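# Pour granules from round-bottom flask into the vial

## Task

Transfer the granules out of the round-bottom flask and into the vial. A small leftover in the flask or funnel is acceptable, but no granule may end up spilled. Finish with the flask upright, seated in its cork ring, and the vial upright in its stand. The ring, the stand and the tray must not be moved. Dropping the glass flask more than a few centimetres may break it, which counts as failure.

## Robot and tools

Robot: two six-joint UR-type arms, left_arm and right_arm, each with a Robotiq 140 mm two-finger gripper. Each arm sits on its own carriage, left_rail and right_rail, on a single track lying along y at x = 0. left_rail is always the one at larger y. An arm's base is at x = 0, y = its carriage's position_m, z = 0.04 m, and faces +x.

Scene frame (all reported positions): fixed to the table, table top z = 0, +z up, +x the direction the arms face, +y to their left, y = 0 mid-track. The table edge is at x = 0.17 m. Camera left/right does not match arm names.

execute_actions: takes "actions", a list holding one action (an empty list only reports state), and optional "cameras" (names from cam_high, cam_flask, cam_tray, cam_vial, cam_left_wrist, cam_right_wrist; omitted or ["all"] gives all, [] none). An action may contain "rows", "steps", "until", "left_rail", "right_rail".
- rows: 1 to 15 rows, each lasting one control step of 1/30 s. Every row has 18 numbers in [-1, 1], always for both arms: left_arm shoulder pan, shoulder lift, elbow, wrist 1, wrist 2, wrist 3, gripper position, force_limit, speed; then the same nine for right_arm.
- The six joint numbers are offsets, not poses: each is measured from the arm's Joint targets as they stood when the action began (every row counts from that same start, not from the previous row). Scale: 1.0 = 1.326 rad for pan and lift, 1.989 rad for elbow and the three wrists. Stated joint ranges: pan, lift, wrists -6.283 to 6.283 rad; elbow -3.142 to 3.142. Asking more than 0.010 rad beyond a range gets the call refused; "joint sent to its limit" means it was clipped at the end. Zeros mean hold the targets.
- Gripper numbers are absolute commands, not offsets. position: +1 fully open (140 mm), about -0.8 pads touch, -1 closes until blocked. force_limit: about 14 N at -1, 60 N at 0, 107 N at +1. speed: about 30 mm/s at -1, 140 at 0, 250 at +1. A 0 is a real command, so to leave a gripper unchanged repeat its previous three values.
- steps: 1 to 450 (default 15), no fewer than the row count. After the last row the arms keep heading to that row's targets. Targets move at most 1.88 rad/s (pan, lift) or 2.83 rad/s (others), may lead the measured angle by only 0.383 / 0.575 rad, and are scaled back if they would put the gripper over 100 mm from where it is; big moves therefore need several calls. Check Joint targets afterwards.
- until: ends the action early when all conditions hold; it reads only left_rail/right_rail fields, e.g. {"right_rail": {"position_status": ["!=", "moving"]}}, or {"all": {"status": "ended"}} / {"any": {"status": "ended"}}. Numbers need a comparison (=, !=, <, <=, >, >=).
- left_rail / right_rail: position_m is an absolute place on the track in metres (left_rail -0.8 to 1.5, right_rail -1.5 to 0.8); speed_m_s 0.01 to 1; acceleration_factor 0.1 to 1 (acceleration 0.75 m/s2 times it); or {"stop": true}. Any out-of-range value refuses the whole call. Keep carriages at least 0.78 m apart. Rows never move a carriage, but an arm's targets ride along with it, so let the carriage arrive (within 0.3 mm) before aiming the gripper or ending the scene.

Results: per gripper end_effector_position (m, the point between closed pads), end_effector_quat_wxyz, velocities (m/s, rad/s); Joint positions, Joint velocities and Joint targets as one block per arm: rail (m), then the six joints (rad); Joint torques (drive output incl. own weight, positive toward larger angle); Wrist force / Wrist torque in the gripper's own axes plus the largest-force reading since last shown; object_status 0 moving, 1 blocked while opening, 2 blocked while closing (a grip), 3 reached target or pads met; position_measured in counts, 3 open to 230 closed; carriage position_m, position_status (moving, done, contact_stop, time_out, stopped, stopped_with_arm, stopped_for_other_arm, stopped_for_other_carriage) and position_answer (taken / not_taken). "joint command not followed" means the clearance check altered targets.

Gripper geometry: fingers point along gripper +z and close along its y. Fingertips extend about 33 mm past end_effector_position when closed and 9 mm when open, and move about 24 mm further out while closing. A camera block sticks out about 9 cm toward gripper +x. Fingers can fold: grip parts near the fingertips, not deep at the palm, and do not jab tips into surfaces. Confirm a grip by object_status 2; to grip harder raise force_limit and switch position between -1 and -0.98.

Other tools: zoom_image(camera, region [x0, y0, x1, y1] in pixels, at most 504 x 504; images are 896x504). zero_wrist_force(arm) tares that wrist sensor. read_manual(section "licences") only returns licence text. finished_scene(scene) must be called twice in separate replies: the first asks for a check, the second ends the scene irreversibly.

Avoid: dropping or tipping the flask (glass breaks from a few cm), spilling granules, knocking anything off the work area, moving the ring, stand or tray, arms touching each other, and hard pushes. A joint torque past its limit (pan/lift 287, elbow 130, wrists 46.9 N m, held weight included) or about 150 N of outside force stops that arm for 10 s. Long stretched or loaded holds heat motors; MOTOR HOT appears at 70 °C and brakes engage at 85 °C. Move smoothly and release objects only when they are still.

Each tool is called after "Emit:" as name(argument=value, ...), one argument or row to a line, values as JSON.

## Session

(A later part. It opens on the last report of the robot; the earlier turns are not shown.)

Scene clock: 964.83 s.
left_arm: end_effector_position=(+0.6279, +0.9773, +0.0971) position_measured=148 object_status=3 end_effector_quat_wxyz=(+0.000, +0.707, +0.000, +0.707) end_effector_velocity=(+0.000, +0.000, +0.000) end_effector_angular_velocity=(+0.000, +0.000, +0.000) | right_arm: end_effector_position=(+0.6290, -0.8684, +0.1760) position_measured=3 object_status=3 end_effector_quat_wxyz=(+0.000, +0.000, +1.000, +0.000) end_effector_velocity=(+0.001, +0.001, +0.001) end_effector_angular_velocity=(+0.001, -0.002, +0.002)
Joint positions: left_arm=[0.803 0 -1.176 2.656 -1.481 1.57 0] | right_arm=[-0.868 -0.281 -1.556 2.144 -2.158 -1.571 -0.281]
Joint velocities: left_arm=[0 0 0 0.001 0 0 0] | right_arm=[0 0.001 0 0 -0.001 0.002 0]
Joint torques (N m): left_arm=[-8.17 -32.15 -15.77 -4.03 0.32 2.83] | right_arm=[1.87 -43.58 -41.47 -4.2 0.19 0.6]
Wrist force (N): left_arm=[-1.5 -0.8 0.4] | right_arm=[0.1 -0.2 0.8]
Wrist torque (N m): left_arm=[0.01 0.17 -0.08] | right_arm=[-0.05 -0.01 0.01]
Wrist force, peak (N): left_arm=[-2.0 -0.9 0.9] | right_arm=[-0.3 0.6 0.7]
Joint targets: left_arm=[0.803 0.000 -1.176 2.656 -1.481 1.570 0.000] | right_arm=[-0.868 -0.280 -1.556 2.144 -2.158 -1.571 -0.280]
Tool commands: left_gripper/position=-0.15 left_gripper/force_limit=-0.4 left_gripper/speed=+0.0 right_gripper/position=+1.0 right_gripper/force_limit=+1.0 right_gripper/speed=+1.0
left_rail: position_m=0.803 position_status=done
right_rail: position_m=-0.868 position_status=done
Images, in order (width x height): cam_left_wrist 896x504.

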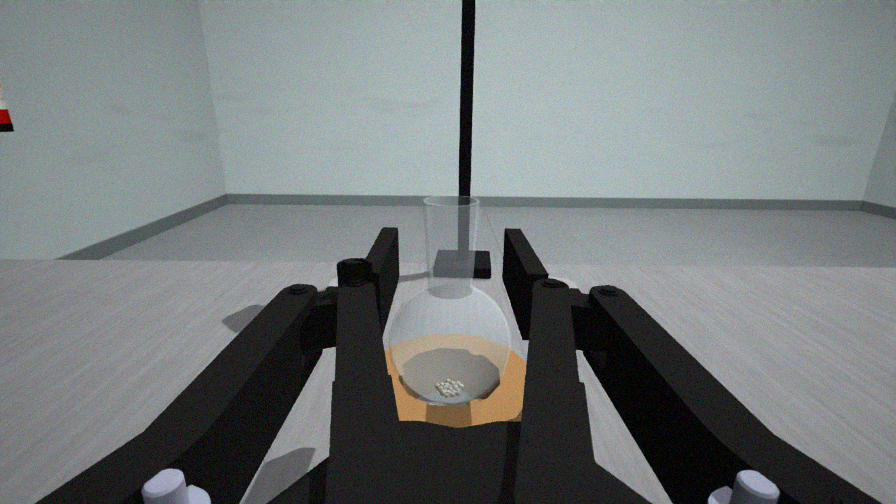

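Emit:
zero_wrist_force(
  arm="left_arm",
)

Emit:
execute_actions(
  actions=[
    {"rows": [[0,0,0,0,0,0,-1,-0.4,-1,0,0,0,0,0,0,1,1,1]], "steps": 40},
  ],
  cameras=["cam_flask", "cam_left_wrist"],
)

Wrist force sensor zeroed.

Scene clock: 974.63 s.
left_arm: end_effector_position=(+0.6279, +0.9772, +0.0971) position_measured=198 object_status=2 end_effector_quat_wxyz=(+0.000, +0.707, +0.000, +0.707) end_effector_velocity=(+0.000, +0.001, +0.000) end_effector_angular_velocity=(-0.002, -0.001, +0.004) | right_arm: end_effector_position=(+0.6290, -0.8684, +0.1760) position_measured=3 object_status=3 end_effector_quat_wxyz=(+0.000, +0.000, +1.000, +0.000) end_effector_velocity=(+0.000, +0.000, +0.000) end_effector_angular_velocity=(+0.001, +0.001, +0.000)
Joint positions: left_arm=[0.803 0 -1.176 2.656 -1.481 1.57 0] | right_arm=[-0.868 -0.281 -1.556 2.144 -2.158 -1.571 -0.281]
Joint velocities: left_arm=[0 0.001 0 -0.001 0 -0.003 -0.002] | right_arm=[0 0 0 0 0.001 0 0]
Joint torques (N m): left_arm=[-8.7 -32.51 -14.74 -3.07 -1.13 2.25] | right_arm=[-0.39 -46.42 -40.58 -4.47 0.21 0.98]
Wrist force (N, zeroed by zero_wrist_force on left_arm): left_arm=[0.0 -0.4 0.2] | right_arm=[-0.4 0.5 0.3]
Wrist torque (N m, zeroed by zero_wrist_force on left_arm): left_arm=[0.01 0.06 0.02] | right_arm=[0.12 0.10 0.00]
Wrist force, peak (N, zeroed by zero_wrist_force on left_arm): left_arm=[0.1 -0.7 0.5] | right_arm=[-0.1 0.8 0.6]
Joint targets: left_arm=[0.803 0.000 -1.176 2.656 -1.481 1.570 0.000] | right_arm=[-0.868 -0.280 -1.556 2.144 -2.158 -1.571 -0.280]
left_rail: position_m=0.803 position_status=done
right_rail: position_m=-0.868 position_status=done
Images, in order (width x height): cam_flask 896x504, cam_left_wrist 896x504.

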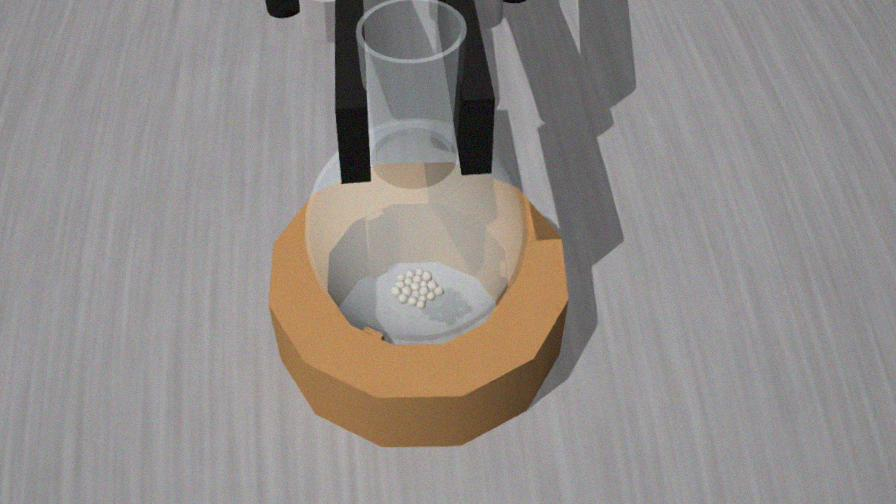

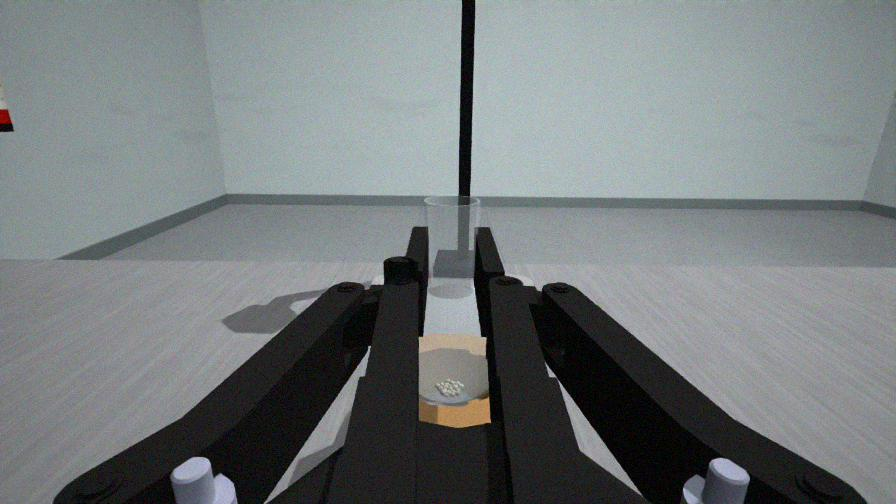

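Emit:
execute_actions(
  actions=[
    {"rows": [[0,-0.0003,0,0.0002,0,0,-1,-0.4,-1,0,0,0,0,0,0,1,1,1],[0,-0.0021,0,0.0015,0,0,-1,-0.4,-1,0,0,0,0,0,0,1,1,1],[0,-0.0064,-0.0001,0.0044,0,0,-1,-0.4,-1,0,0,0,0,0,0,1,1,1],[0,-0.0136,-0.0003,0.0093,0,0,-1,-0.4,-1,0,0,0,0,0,0,1,1,1],[0,-0.0233,-0.0005,0.0161,0,0,-1,-0.4,-1,0,0,0,0,0,0,1,1,1],[0,-0.0353,-0.0007,0.0243,0,0,-1,-0.4,-1,0,0,0,0,0,0,1,1,1],[0,-0.0487,-0.0010,0.0335,0,0,-1,-0.4,-1,0,0,0,0,0,0,1,1,1],[0,-0.0626,-0.0013,0.0431,0,0,-1,-0.4,-1,0,0,0,0,0,0,1,1,1],[0,-0.0759,-0.0016,0.0523,0,0,-1,-0.4,-1,0,0,0,0,0,0,1,1,1],[0,-0.0879,-0.0018,0.0605,0,0,-1,-0.4,-1,0,0,0,0,0,0,1,1,1],[0,-0.0977,-0.0020,0.0672,0,0,-1,-0.4,-1,0,0,0,0,0,0,1,1,1],[0,-0.1048,-0.0022,0.0721,0,0,-1,-0.4,-1,0,0,0,0,0,0,1,1,1],[0,-0.1091,-0.0023,0.0751,0,0,-1,-0.4,-1,0,0,0,0,0,0,1,1,1],[0,-0.1109,-0.0023,0.0764,0,0,-1,-0.4,-1,0,0,0,0,0,0,1,1,1],[0,-0.1112,-0.0023,0.0766,0,0,-1,-0.4,-1,0,0,0,0,0,0,1,1,1]], "steps": 20},
  ],
  cameras=["cam_flask", "cam_left_wrist"],
)

Scene clock: 1049.43 s.
left_arm: end_effector_position=(+0.6278, +0.9772, +0.1397) position_measured=198 object_status=2 end_effector_quat_wxyz=(+0.000, +0.707, +0.000, +0.707) end_effector_velocity=(+0.000, +0.000, +0.001) end_effector_angular_velocity=(+0.001, +0.000, +0.000) | right_arm: end_effector_position=(+0.6290, -0.8684, +0.1760) position_measured=3 object_status=3 end_effector_quat_wxyz=(+0.000, +0.000, +1.000, +0.000) end_effector_velocity=(+0.002, +0.000, +0.001) end_effector_angular_velocity=(+0.000, -0.003, +0.000)
Joint positions: left_arm=[0.803 0 -1.322 2.652 -1.329 1.57 0] | right_arm=[-0.868 -0.281 -1.556 2.144 -2.158 -1.571 -0.281]
Joint velocities: left_arm=[0 0 -0.003 0 0.003 0 0.001] | right_arm=[0 0 0.001 -0.002 -0.002 0.001 -0.001]
Joint torques (N m): left_arm=[-7.93 -43.25 -25.18 -1.57 -2.11 -0.55] | right_arm=[2.22 -45.6 -40.08 -3.98 -0.07 1.28]
Wrist force (N, zeroed by zero_wrist_force on left_arm): left_arm=[-0.8 0.0 0.3] | right_arm=[0.1 0.4 0.4]
Wrist torque (N m, zeroed by zero_wrist_force on left_arm): left_arm=[-0.02 0.07 0.03] | right_arm=[0.08 -0.03 0.00]
Wrist force, peak (N, zeroed by zero_wrist_force on left_arm): left_arm=[-1.7 0.4 -0.2] | right_arm=[0.1 0.2 1.1]
Joint targets: left_arm=[0.803 0.000 -1.323 2.652 -1.329 1.570 0.000] | right_arm=[-0.868 -0.280 -1.556 2.144 -2.158 -1.571 -0.280]
left_rail: position_m=0.803 position_status=done
right_rail: position_m=-0.868 position_status=done
Images, in order (width x height): cam_flask 896x504, cam_left_wrist 896x504.

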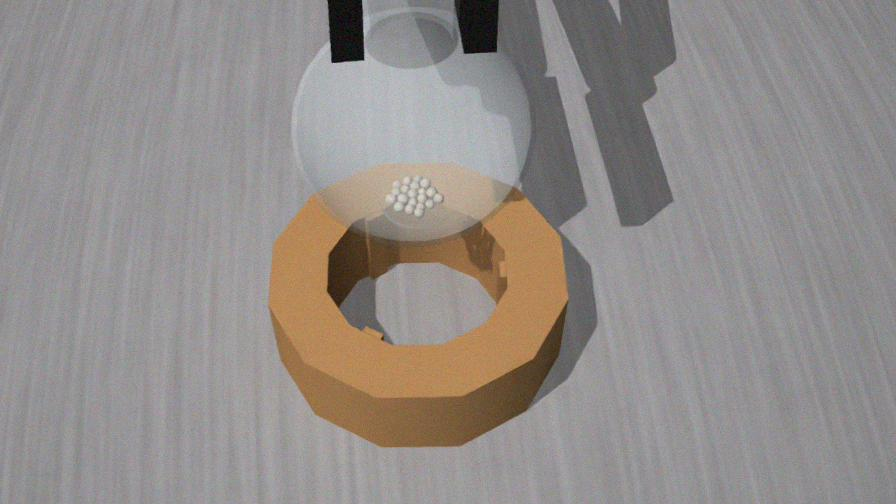

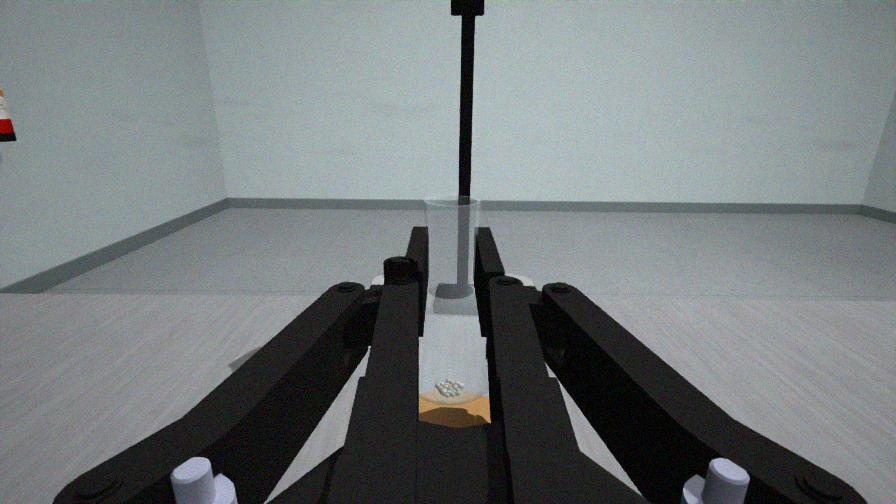

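Emit:
execute_actions(
  actions=[
    {"rows": [[0,-0.0005,-0.0001,0.0004,0,0,-1,-0.4,-1,0,0,0,0,0,0,1,1,1],[0,-0.0036,-0.0004,0.0028,0,0,-1,-0.4,-1,0,0,0,0,0,0,1,1,1],[0,-0.0109,-0.0011,0.0083,0,0,-1,-0.4,-1,0,0,0,0,0,0,1,1,1],[0,-0.0229,-0.0023,0.0175,0,0,-1,-0.4,-1,0,0,0,0,0,0,1,1,1],[0,-0.0394,-0.0040,0.0302,0,0,-1,-0.4,-1,0,0,0,0,0,0,1,1,1],[0,-0.0596,-0.0060,0.0457,0,0,-1,-0.4,-1,0,0,0,0,0,0,1,1,1],[0,-0.0821,-0.0083,0.0630,0,0,-1,-0.4,-1,0,0,0,0,0,0,1,1,1],[0,-0.1055,-0.0106,0.0809,0,0,-1,-0.4,-1,0,0,0,0,0,0,1,1,1],[0,-0.1281,-0.0129,0.0983,0,0,-1,-0.4,-1,0,0,0,0,0,0,1,1,1],[0,-0.1482,-0.0149,0.1137,0,0,-1,-0.4,-1,0,0,0,0,0,0,1,1,1],[0,-0.1648,-0.0166,0.1264,0,0,-1,-0.4,-1,0,0,0,0,0,0,1,1,1],[0,-0.1768,-0.0178,0.1356,0,0,-1,-0.4,-1,0,0,0,0,0,0,1,1,1],[0,-0.1840,-0.0185,0.1412,0,0,-1,-0.4,-1,0,0,0,0,0,0,1,1,1],[0,-0.1871,-0.0188,0.1436,0,0,-1,-0.4,-1,0,0,0,0,0,0,1,1,1],[0,-0.1876,-0.0189,0.1439,0,0,-1,-0.4,-1,0,0,0,0,0,0,1,1,1]], "left_rail": {"position_m": 0.43, "acceleration_factor": 0.8}, "steps": 90, "until": {"left_rail": {"position_status": ["!=", "moving"]}}},
  ],
)

Scene clock: 1072.47 s.
left_arm: end_effector_position=(+0.6282, +0.6040, +0.2199) position_measured=198 object_status=2 end_effector_quat_wxyz=(+0.000, +0.707, +0.000, +0.707) end_effector_velocity=(+0.000, -0.001, +0.000) end_effector_angular_velocity=(-0.002, +0.000, +0.000) | right_arm: end_effector_position=(+0.6290, -0.8684, +0.1760) position_measured=3 object_status=3 end_effector_quat_wxyz=(+0.000, +0.000, +1.000, +0.000) end_effector_velocity=(+0.000, +0.000, +0.000) end_effector_angular_velocity=(+0.000, +0.000, -0.001)
Joint positions: left_arm=[0.43 0 -1.572 2.614 -1.043 1.57 0] | right_arm=[-0.868 -0.281 -1.556 2.144 -2.158 -1.571 -0.281]
Joint velocities: left_arm=[-0.001 0 0 0 0 0 -0.002] | right_arm=[0 0 0.001 -0.001 0 0 0]
Joint torques (N m): left_arm=[-8.25 -38.87 -35.2 -1.39 -1.9 -0.81] | right_arm=[3.19 -41.99 -40.14 -3.86 0.21 1.41]
Wrist force (N, zeroed by zero_wrist_force on left_arm): left_arm=[0.0 0.7 0.4] | right_arm=[-0.2 0.2 0.5]
Wrist torque (N m, zeroed by zero_wrist_force on left_arm): left_arm=[0.19 -0.12 0.00] | right_arm=[0.04 0.05 0.00]
Wrist force, peak (N, zeroed by zero_wrist_force on left_arm): left_arm=[-2.6 -1.3 -0.4] | right_arm=[-0.5 0.1 0.9]
Joint targets: left_arm=[0.430 0.000 -1.572 2.614 -1.043 1.570 0.000] | right_arm=[-0.868 -0.280 -1.556 2.144 -2.158 -1.571 -0.280]
left_rail: position_m=0.430 position_status=done
right_rail: position_m=-0.868 position_status=done

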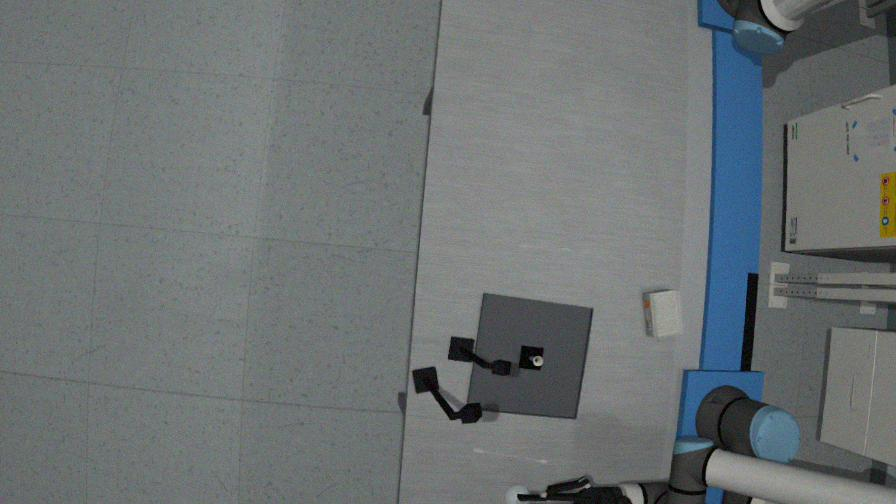

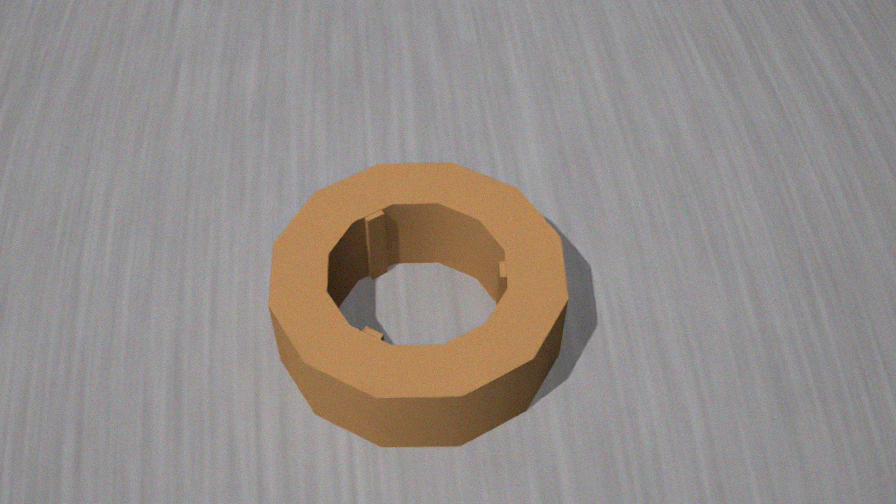

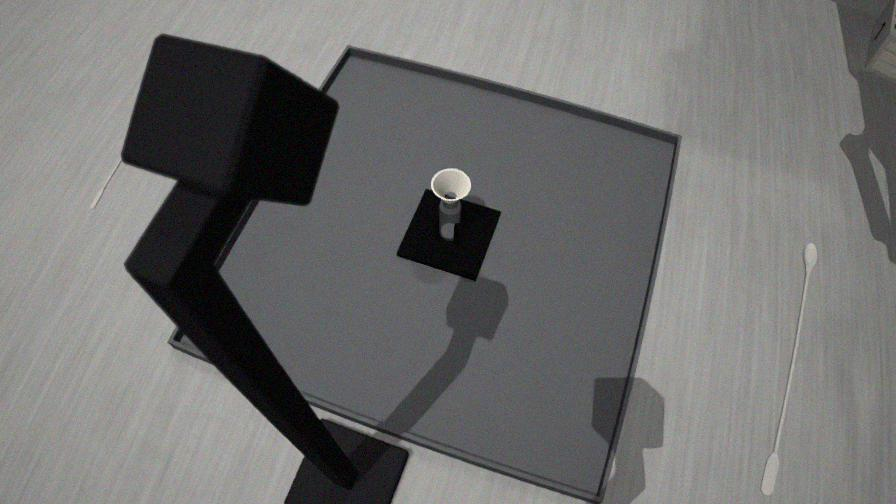

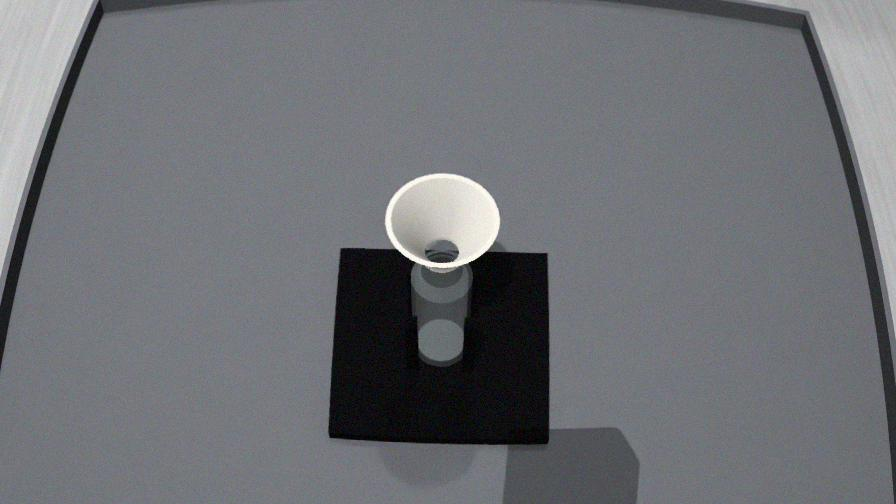

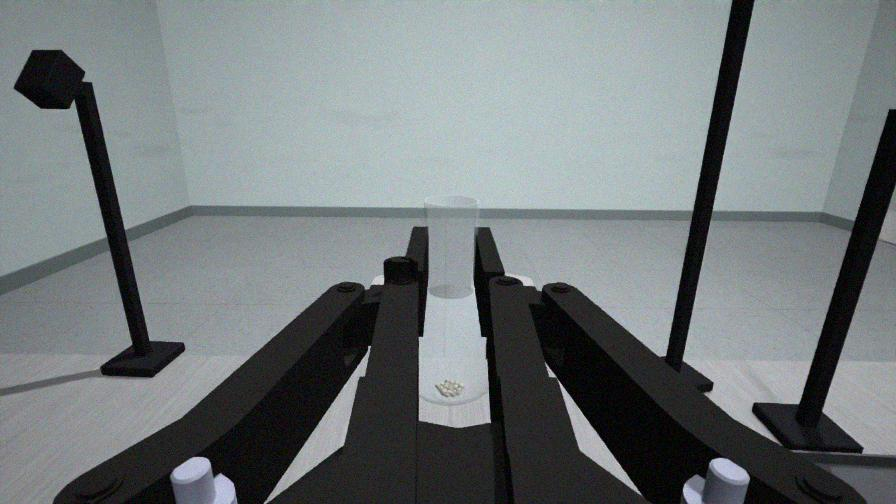

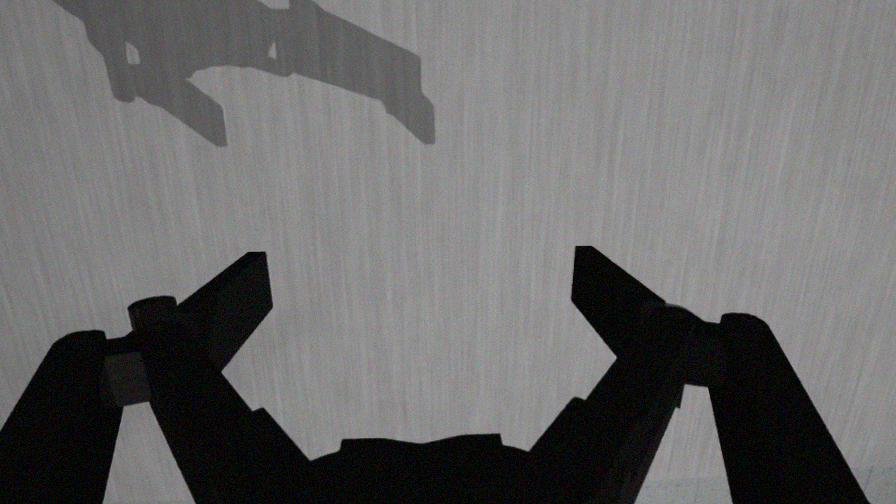

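Emit:
execute_actions(
  actions=[
    {"rows": [[0,-0.0002,0.0001,0,0,0,-1,-0.4,-1,0,0,0,0,0,0,1,1,1],[0,-0.0015,0.0009,0.0001,0,0,-1,-0.4,-1,0,0,0,0,0,0,1,1,1],[0,-0.0044,0.0026,0.0003,0,0,-1,-0.4,-1,0,0,0,0,0,0,1,1,1],[0,-0.0092,0.0055,0.0007,0,0,-1,-0.4,-1,0,0,0,0,0,0,1,1,1],[0,-0.0159,0.0094,0.0012,0,0,-1,-0.4,-1,0,0,0,0,0,0,1,1,1],[0,-0.0241,0.0143,0.0018,0,0,-1,-0.4,-1,0,0,0,0,0,0,1,1,1],[0,-0.0332,0.0197,0.0025,0,0,-1,-0.4,-1,0,0,0,0,0,0,1,1,1],[0,-0.0427,0.0252,0.0032,0,0,-1,-0.4,-1,0,0,0,0,0,0,1,1,1],[0,-0.0518,0.0306,0.0039,0,0,-1,-0.4,-1,0,0,0,0,0,0,1,1,1],[0,-0.0599,0.0355,0.0045,0,0,-1,-0.4,-1,0,0,0,0,0,0,1,1,1],[0,-0.0666,0.0394,0.0050,0,0,-1,-0.4,-1,0,0,0,0,0,0,1,1,1],[0,-0.0715,0.0423,0.0054,0,0,-1,-0.4,-1,0,0,0,0,0,0,1,1,1],[0,-0.0744,0.0440,0.0056,0,0,-1,-0.4,-1,0,0,0,0,0,0,1,1,1],[0,-0.0757,0.0448,0.0057,0,0,-1,-0.4,-1,0,0,0,0,0,0,1,1,1],[0,-0.0759,0.0449,0.0057,0,0,-1,-0.4,-1,0,0,0,0,0,0,1,1,1]], "left_rail": {"position_m": 0.33}, "steps": 60, "until": {"left_rail": {"position_status": ["!=", "moving"]}}},
  ],
  cameras=["cam_tray", "cam_vial", "cam_high", "cam_left_wrist"],
)

Scene clock: 1128.47 s.
left_arm: end_effector_position=(+0.5723, +0.5041, +0.2200) position_measured=198 object_status=2 end_effector_quat_wxyz=(+0.000, +0.707, +0.000, +0.707) end_effector_velocity=(-0.001, -0.001, +0.000) end_effector_angular_velocity=(-0.001, -0.001, +0.001) | right_arm: end_effector_position=(+0.6290, -0.8684, +0.1760) position_measured=3 object_status=3 end_effector_quat_wxyz=(+0.000, +0.000, +1.000, +0.000) end_effector_velocity=(+0.000, +0.000, +0.001) end_effector_angular_velocity=(-0.001, -0.001, +0.001)
Joint positions: left_arm=[0.33 0 -1.672 2.703 -1.031 1.57 0] | right_arm=[-0.868 -0.281 -1.556 2.144 -2.158 -1.571 -0.281]
Joint velocities: left_arm=[-0.001 0 -0.001 0.001 0 -0.001 -0.001] | right_arm=[0 0 -0.001 0 -0.001 -0.001 0]
Joint torques (N m): left_arm=[-7.16 -33.59 -12.99 -1.23 -1.98 -0.99] | right_arm=[2.75 -44.69 -39 -3.59 -0.06 1.53]
Wrist force (N, zeroed by zero_wrist_force on left_arm): left_arm=[-0.2 0.1 0.3] | right_arm=[-0.4 0.4 0.7]
Wrist torque (N m, zeroed by zero_wrist_force on left_arm): left_arm=[0.03 -0.05 0.01] | right_arm=[0.07 0.08 0.01]
Wrist force, peak (N, zeroed by zero_wrist_force on left_arm): left_arm=[-0.1 1.6 -0.9] | right_arm=[-0.4 0.7 0.8]
Joint targets: left_arm=[0.330 0.000 -1.672 2.704 -1.031 1.570 0.000] | right_arm=[-0.868 -0.280 -1.556 2.144 -2.158 -1.571 -0.280]
left_rail: position_m=0.330 position_status=done
right_rail: position_m=-0.868 position_status=done
Images, in order (width x height): cam_high 896x504, cam_tray 896x504, cam_vial 896x504, cam_left_wrist 896x504.

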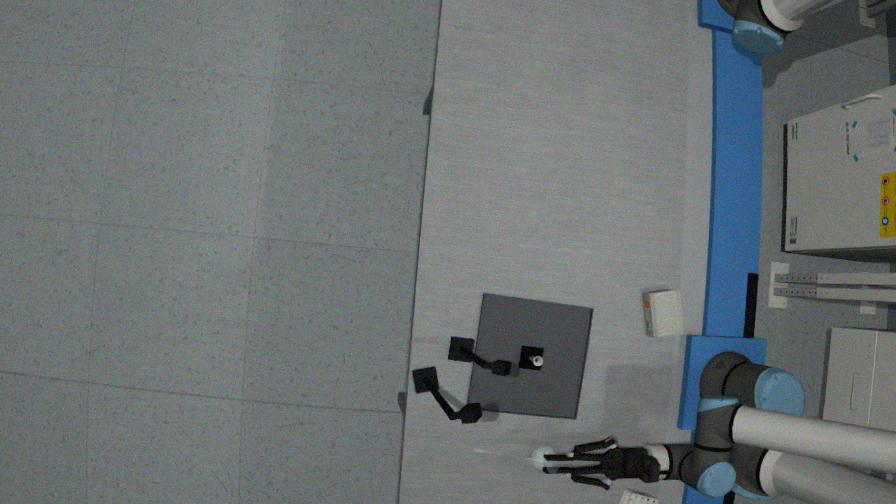

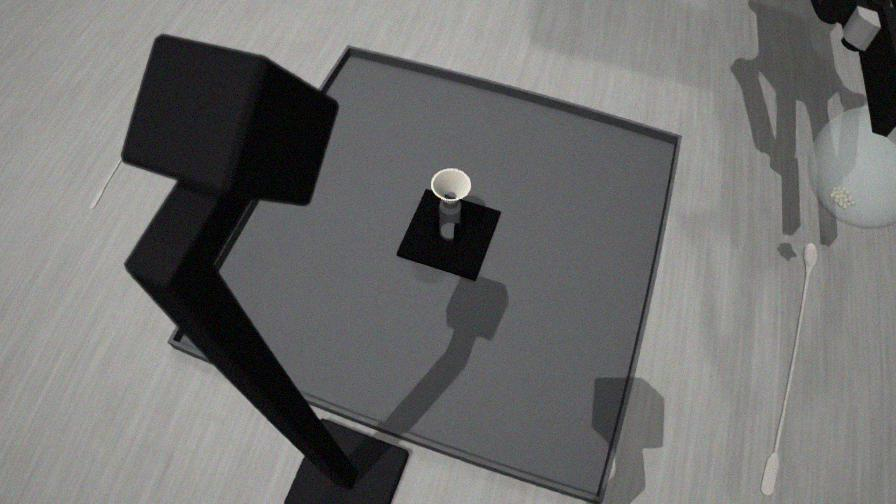

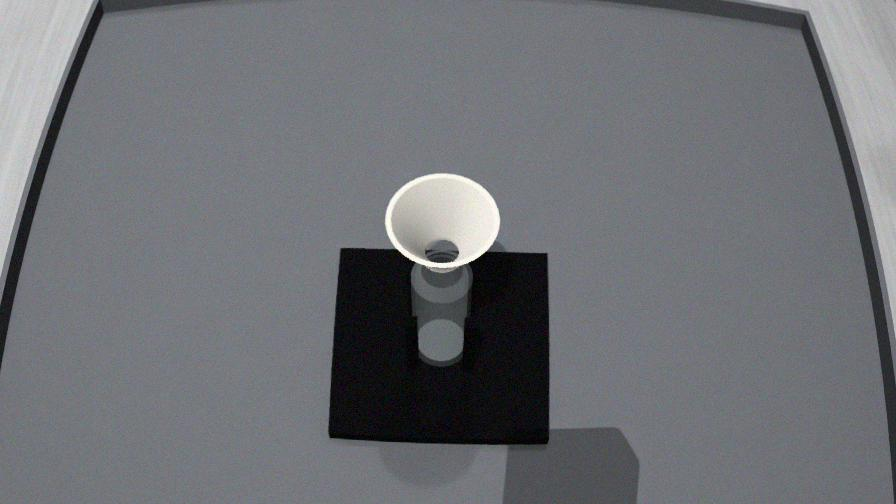

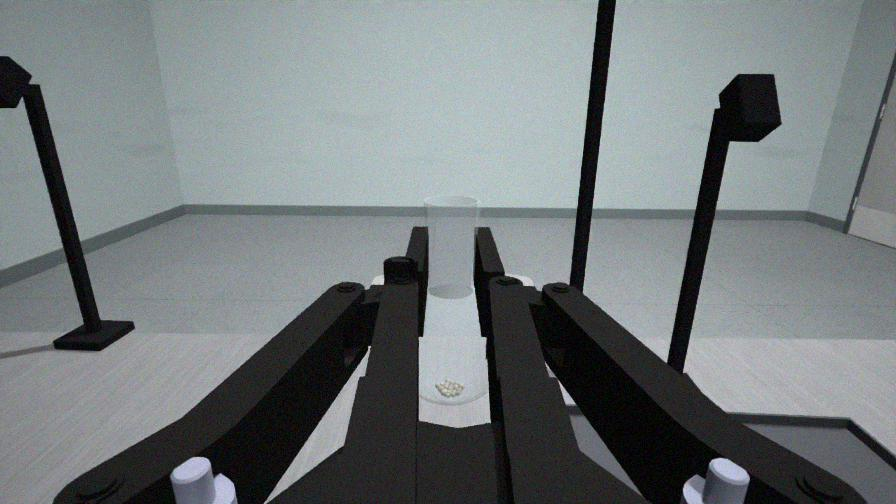

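Emit:
execute_actions(
  actions=[
    {"left_rail": {"position_m": 0.18}, "steps": 60, "until": {"left_rail": {"position_status": ["!=", "moving"]}}},
  ],
  cameras=["cam_tray", "cam_vial", "cam_high", "cam_left_wrist"],
)

Scene clock: 1164.00 s.
left_arm: end_effector_position=(+0.5722, +0.3541, +0.2200) position_measured=198 object_status=2 end_effector_quat_wxyz=(+0.000, +0.707, +0.000, +0.707) end_effector_velocity=(+0.000, -0.001, +0.000) end_effector_angular_velocity=(-0.001, +0.000, +0.001) | right_arm: end_effector_position=(+0.6290, -0.8684, +0.1760) position_measured=3 object_status=3 end_effector_quat_wxyz=(+0.000, +0.000, +1.000, +0.000) end_effector_velocity=(+0.000, +0.000, +0.000) end_effector_angular_velocity=(+0.001, -0.001, +0.000)
Joint positions: left_arm=[0.18 0 -1.672 2.704 -1.031 1.57 0] | right_arm=[-0.868 -0.281 -1.556 2.144 -2.158 -1.571 -0.281]
Joint velocities: left_arm=[-0.001 0 0 0 0 -0.001 -0.001] | right_arm=[0 0 0 0 -0.001 0.001 0]
Joint torques (N m): left_arm=[-7 -29.47 -28.25 -4.51 -1.95 -0.91] | right_arm=[2.56 -44.78 -39.21 -3.36 0.06 1.87]
Wrist force (N, zeroed by zero_wrist_force on left_arm): left_arm=[-0.3 -0.1 0.3] | right_arm=[0.0 0.1 0.7]
Wrist torque (N m, zeroed by zero_wrist_force on left_arm): left_arm=[-0.02 -0.05 0.00] | right_arm=[0.03 0.01 0.00]
Wrist force, peak (N, zeroed by zero_wrist_force on left_arm): left_arm=[-0.3 1.4 0.8] | right_arm=[0.0 0.5 1.0]
Joint targets: left_arm=[0.180 0.000 -1.672 2.704 -1.031 1.570 0.000] | right_arm=[-0.868 -0.280 -1.556 2.144 -2.158 -1.571 -0.280]
Tool commands: left_gripper/position=-1.0 left_gripper/force_limit=-0.4 left_gripper/speed=-1.0 right_gripper/position=+1.0 right_gripper/force_limit=+1.0 right_gripper/speed=+1.0
left_rail: position_m=0.180 position_status=done
right_rail: position_m=-0.868 position_status=done
Images, in order (width x height): cam_high 896x504, cam_tray 896x504, cam_vial 896x504, cam_left_wrist 896x504.

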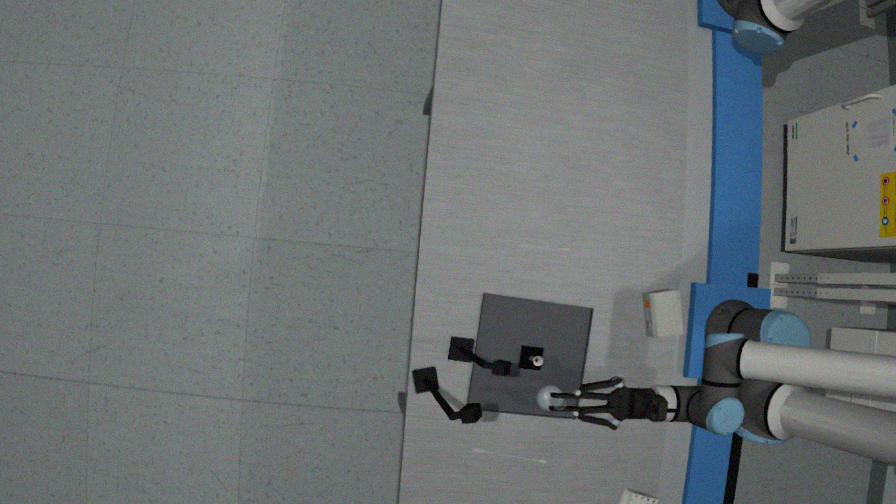

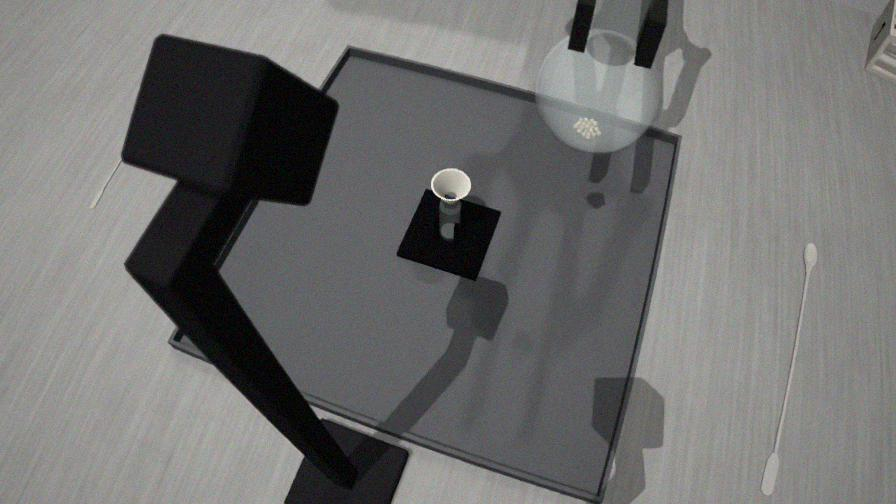

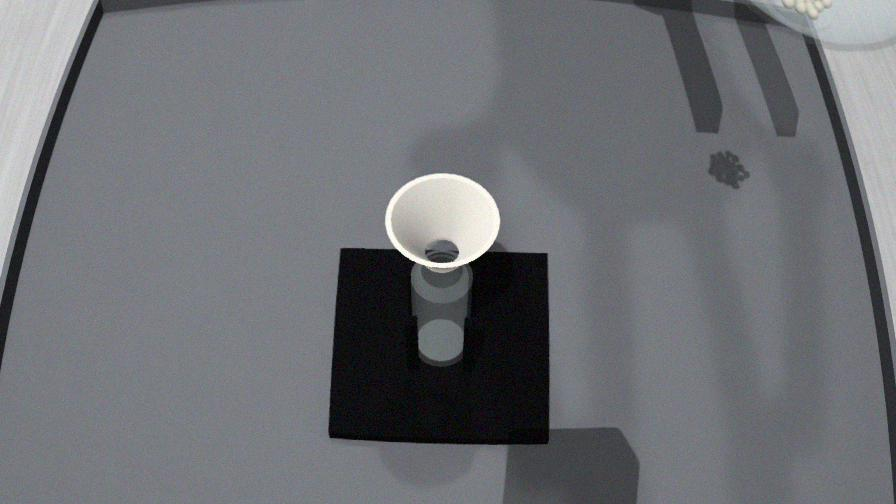

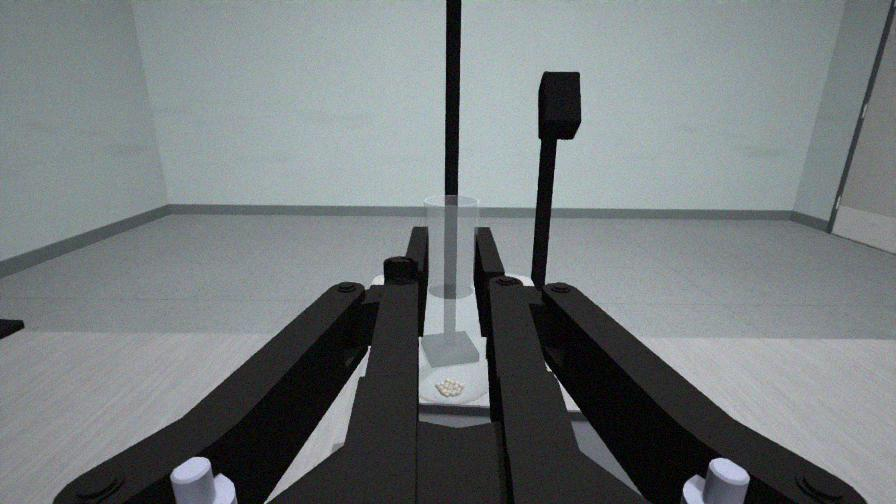

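Emit:
execute_actions(
  actions=[
    {"left_rail": {"position_m": 0.117}, "steps": 60, "until": {"left_rail": {"position_status": ["!=", "moving"]}}},
  ],
  cameras=["cam_tray", "cam_vial", "cam_high"],
)

Scene clock: 1193.83 s.
left_arm: end_effector_position=(+0.5722, +0.2911, +0.2200) position_measured=198 object_status=2 end_effector_quat_wxyz=(+0.000, +0.707, +0.000, +0.707) end_effector_velocity=(+0.000, -0.001, +0.000) end_effector_angular_velocity=(+0.002, +0.000, -0.001) | right_arm: end_effector_position=(+0.6290, -0.8684, +0.1760) position_measured=3 object_status=3 end_effector_quat_wxyz=(+0.000, +0.000, +1.000, +0.000) end_effector_velocity=(+0.001, +0.000, +0.000) end_effector_angular_velocity=(-0.002, -0.002, +0.000)
Joint positions: left_arm=[0.117 0 -1.672 2.704 -1.031 1.57 0] | right_arm=[-0.868 -0.281 -1.556 2.144 -2.158 -1.571 -0.281]
Joint velocities: left_arm=[-0.001 0 0 0 0 0.001 0.002] | right_arm=[0 0.001 0.001 -0.001 -0.002 -0.001 0.001]
Joint torques (N m): left_arm=[-7.19 -27.72 -35.71 -4.6 -1.53 -1.21] | right_arm=[1.46 -45.51 -39.57 -3.68 0.12 1.61]
Wrist force (N, zeroed by zero_wrist_force on left_arm): left_arm=[-0.2 0.0 0.7] | right_arm=[0.0 0.1 0.4]
Wrist torque (N m, zeroed by zero_wrist_force on left_arm): left_arm=[0.01 -0.06 0.01] | right_arm=[0.01 0.00 0.00]
Wrist force, peak (N, zeroed by zero_wrist_force on left_arm): left_arm=[-0.4 -1.3 0.8] | right_arm=[-0.2 0.4 1.1]
Joint targets: left_arm=[0.117 0.000 -1.672 2.704 -1.031 1.570 0.000] | right_arm=[-0.868 -0.280 -1.556 2.144 -2.158 -1.571 -0.280]
Tool commands: left_gripper/position=-1.0 left_gripper/force_limit=-0.4 left_gripper/speed=-1.0 right_gripper/position=+1.0 right_gripper/force_limit=+1.0 right_gripper/speed=+1.0
left_rail: position_m=0.117 position_status=done
right_rail: position_m=-0.868 position_status=done
Images, in order (width x height): cam_high 896x504, cam_tray 896x504, cam_vial 896x504.

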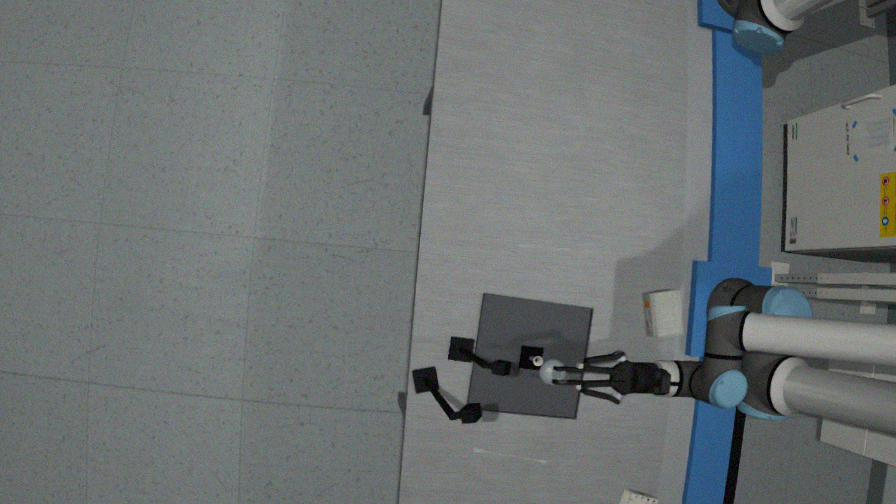

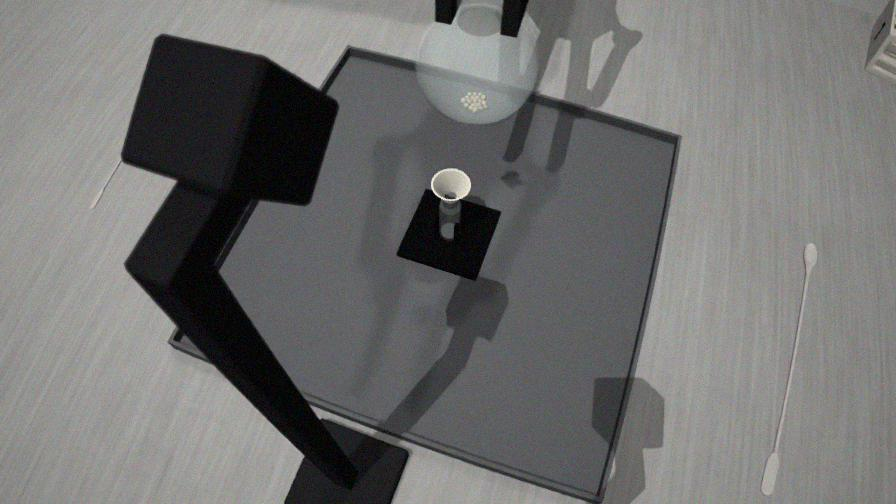

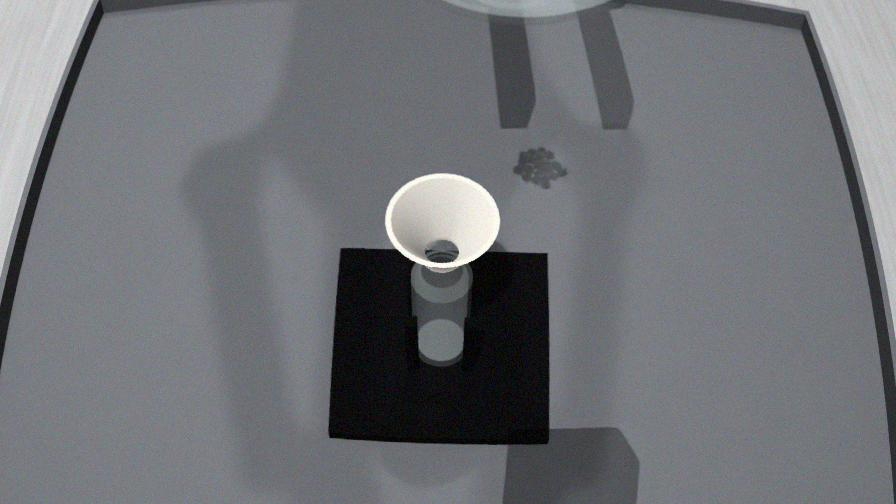

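Emit:
execute_actions(
  actions=[
    {"rows": [[0,0.0002,-0.0001,0,0,0,-1,-0.4,-1,0,0,0,0,0,0,1,1,1],[0,0.0016,-0.0009,-0.0002,0,0,-1,-0.4,-1,0,0,0,0,0,0,1,1,1],[0,0.0046,-0.0026,-0.0006,0,0,-1,-0.4,-1,0,0,0,0,0,0,1,1,1],[0,0.0090,-0.0051,-0.0011,0,0,-1,-0.4,-1,0,0,0,0,0,0,1,1,1],[0,0.0141,-0.0080,-0.0017,0,0,-1,-0.4,-1,0,0,0,0,0,0,1,1,1],[0,0.0193,-0.0109,-0.0024,0,0,-1,-0.4,-1,0,0,0,0,0,0,1,1,1],[0,0.0237,-0.0133,-0.0029,0,0,-1,-0.4,-1,0,0,0,0,0,0,1,1,1],[0,0.0266,-0.0150,-0.0033,0,0,-1,-0.4,-1,0,0,0,0,0,0,1,1,1],[0,0.0280,-0.0158,-0.0034,0,0,-1,-0.4,-1,0,0,0,0,0,0,1,1,1],[0,0.0283,-0.0159,-0.0035,0,0,-1,-0.4,-1,0,0,0,0,0,0,1,1,1]], "left_rail": {"position_m": 0.097, "acceleration_factor": 0.5}, "steps": 40, "until": {"left_rail": {"position_status": ["!=", "moving"]}}},
  ],
  cameras=["cam_tray", "cam_vial", "cam_high", "cam_left_wrist"],
)

Scene clock: 1237.70 s.
left_arm: end_effector_position=(+0.5921, +0.2710, +0.2206) position_measured=198 object_status=2 end_effector_quat_wxyz=(+0.000, +0.707, +0.000, +0.707) end_effector_velocity=(+0.002, +0.000, +0.000) end_effector_angular_velocity=(+0.001, +0.000, +0.000) | right_arm: end_effector_position=(+0.6290, -0.8684, +0.1760) position_measured=3 object_status=3 end_effector_quat_wxyz=(+0.000, +0.000, +1.000, +0.000) end_effector_velocity=(+0.000, -0.001, +0.000) end_effector_angular_velocity=(+0.000, +0.000, -0.001)
Joint positions: left_arm=[0.097 0 -1.635 2.672 -1.038 1.57 0] | right_arm=[-0.868 -0.281 -1.556 2.144 -2.158 -1.571 -0.281]
Joint velocities: left_arm=[0 0 0.003 -0.002 -0.001 0 0.001] | right_arm=[0 -0.001 -0.001 0 0 0 0]
Joint torques (N m): left_arm=[-6.29 -9.84 -37.69 -5.6 -1.5 -0.84] | right_arm=[3.84 -44.44 -39.68 -3.41 -0.01 2.04]
Wrist force (N, zeroed by zero_wrist_force on left_arm): left_arm=[-0.1 0.2 0.5] | right_arm=[0.0 0.4 0.6]
Wrist torque (N m, zeroed by zero_wrist_force on left_arm): left_arm=[0.08 -0.09 0.02] | right_arm=[0.08 0.00 0.00]
Wrist force, peak (N, zeroed by zero_wrist_force on left_arm): left_arm=[-0.2 1.2 1.4] | right_arm=[-0.4 0.3 1.0]
Joint targets: left_arm=[0.097 0.000 -1.635 2.672 -1.038 1.570 0.000] | right_arm=[-0.868 -0.280 -1.556 2.144 -2.158 -1.571 -0.280]
left_rail: position_m=0.097 position_status=done
right_rail: position_m=-0.868 position_status=done
Images, in order (width x height): cam_high 896x504, cam_tray 896x504, cam_vial 896x504, cam_left_wrist 896x504.

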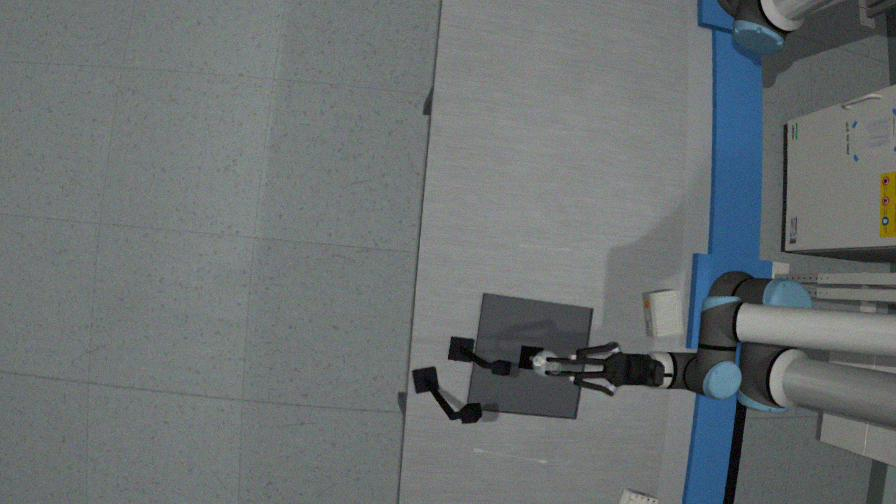

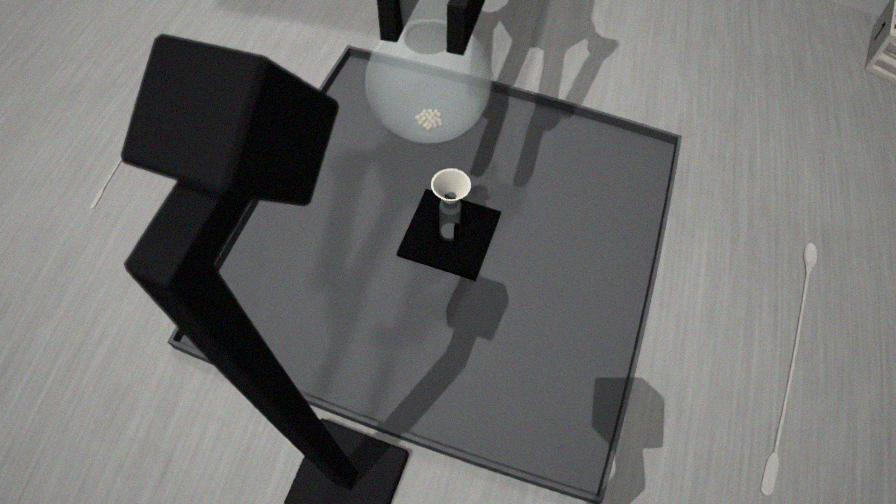

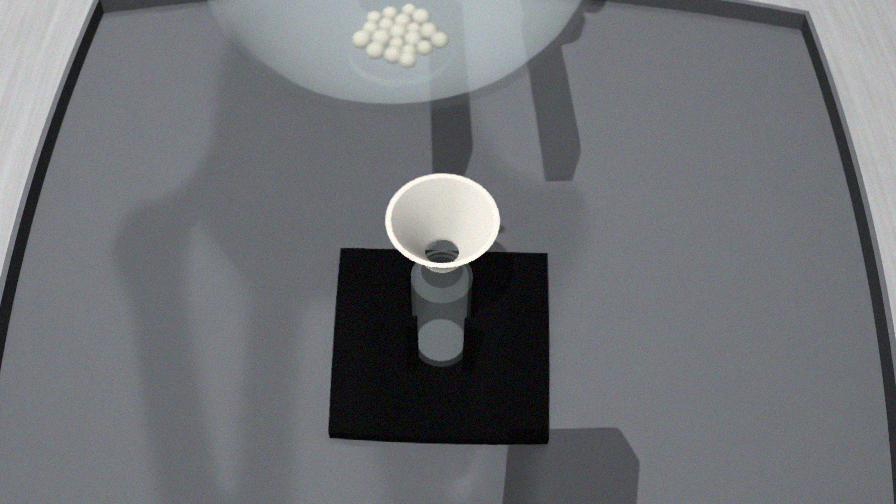

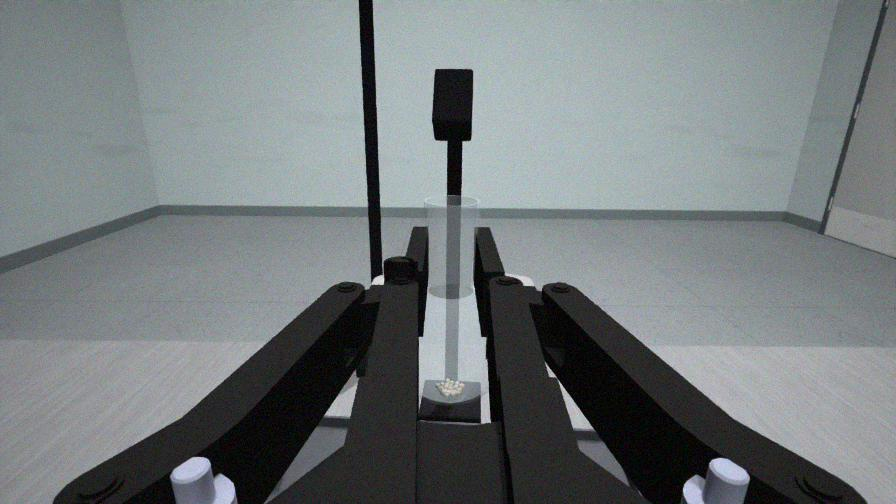

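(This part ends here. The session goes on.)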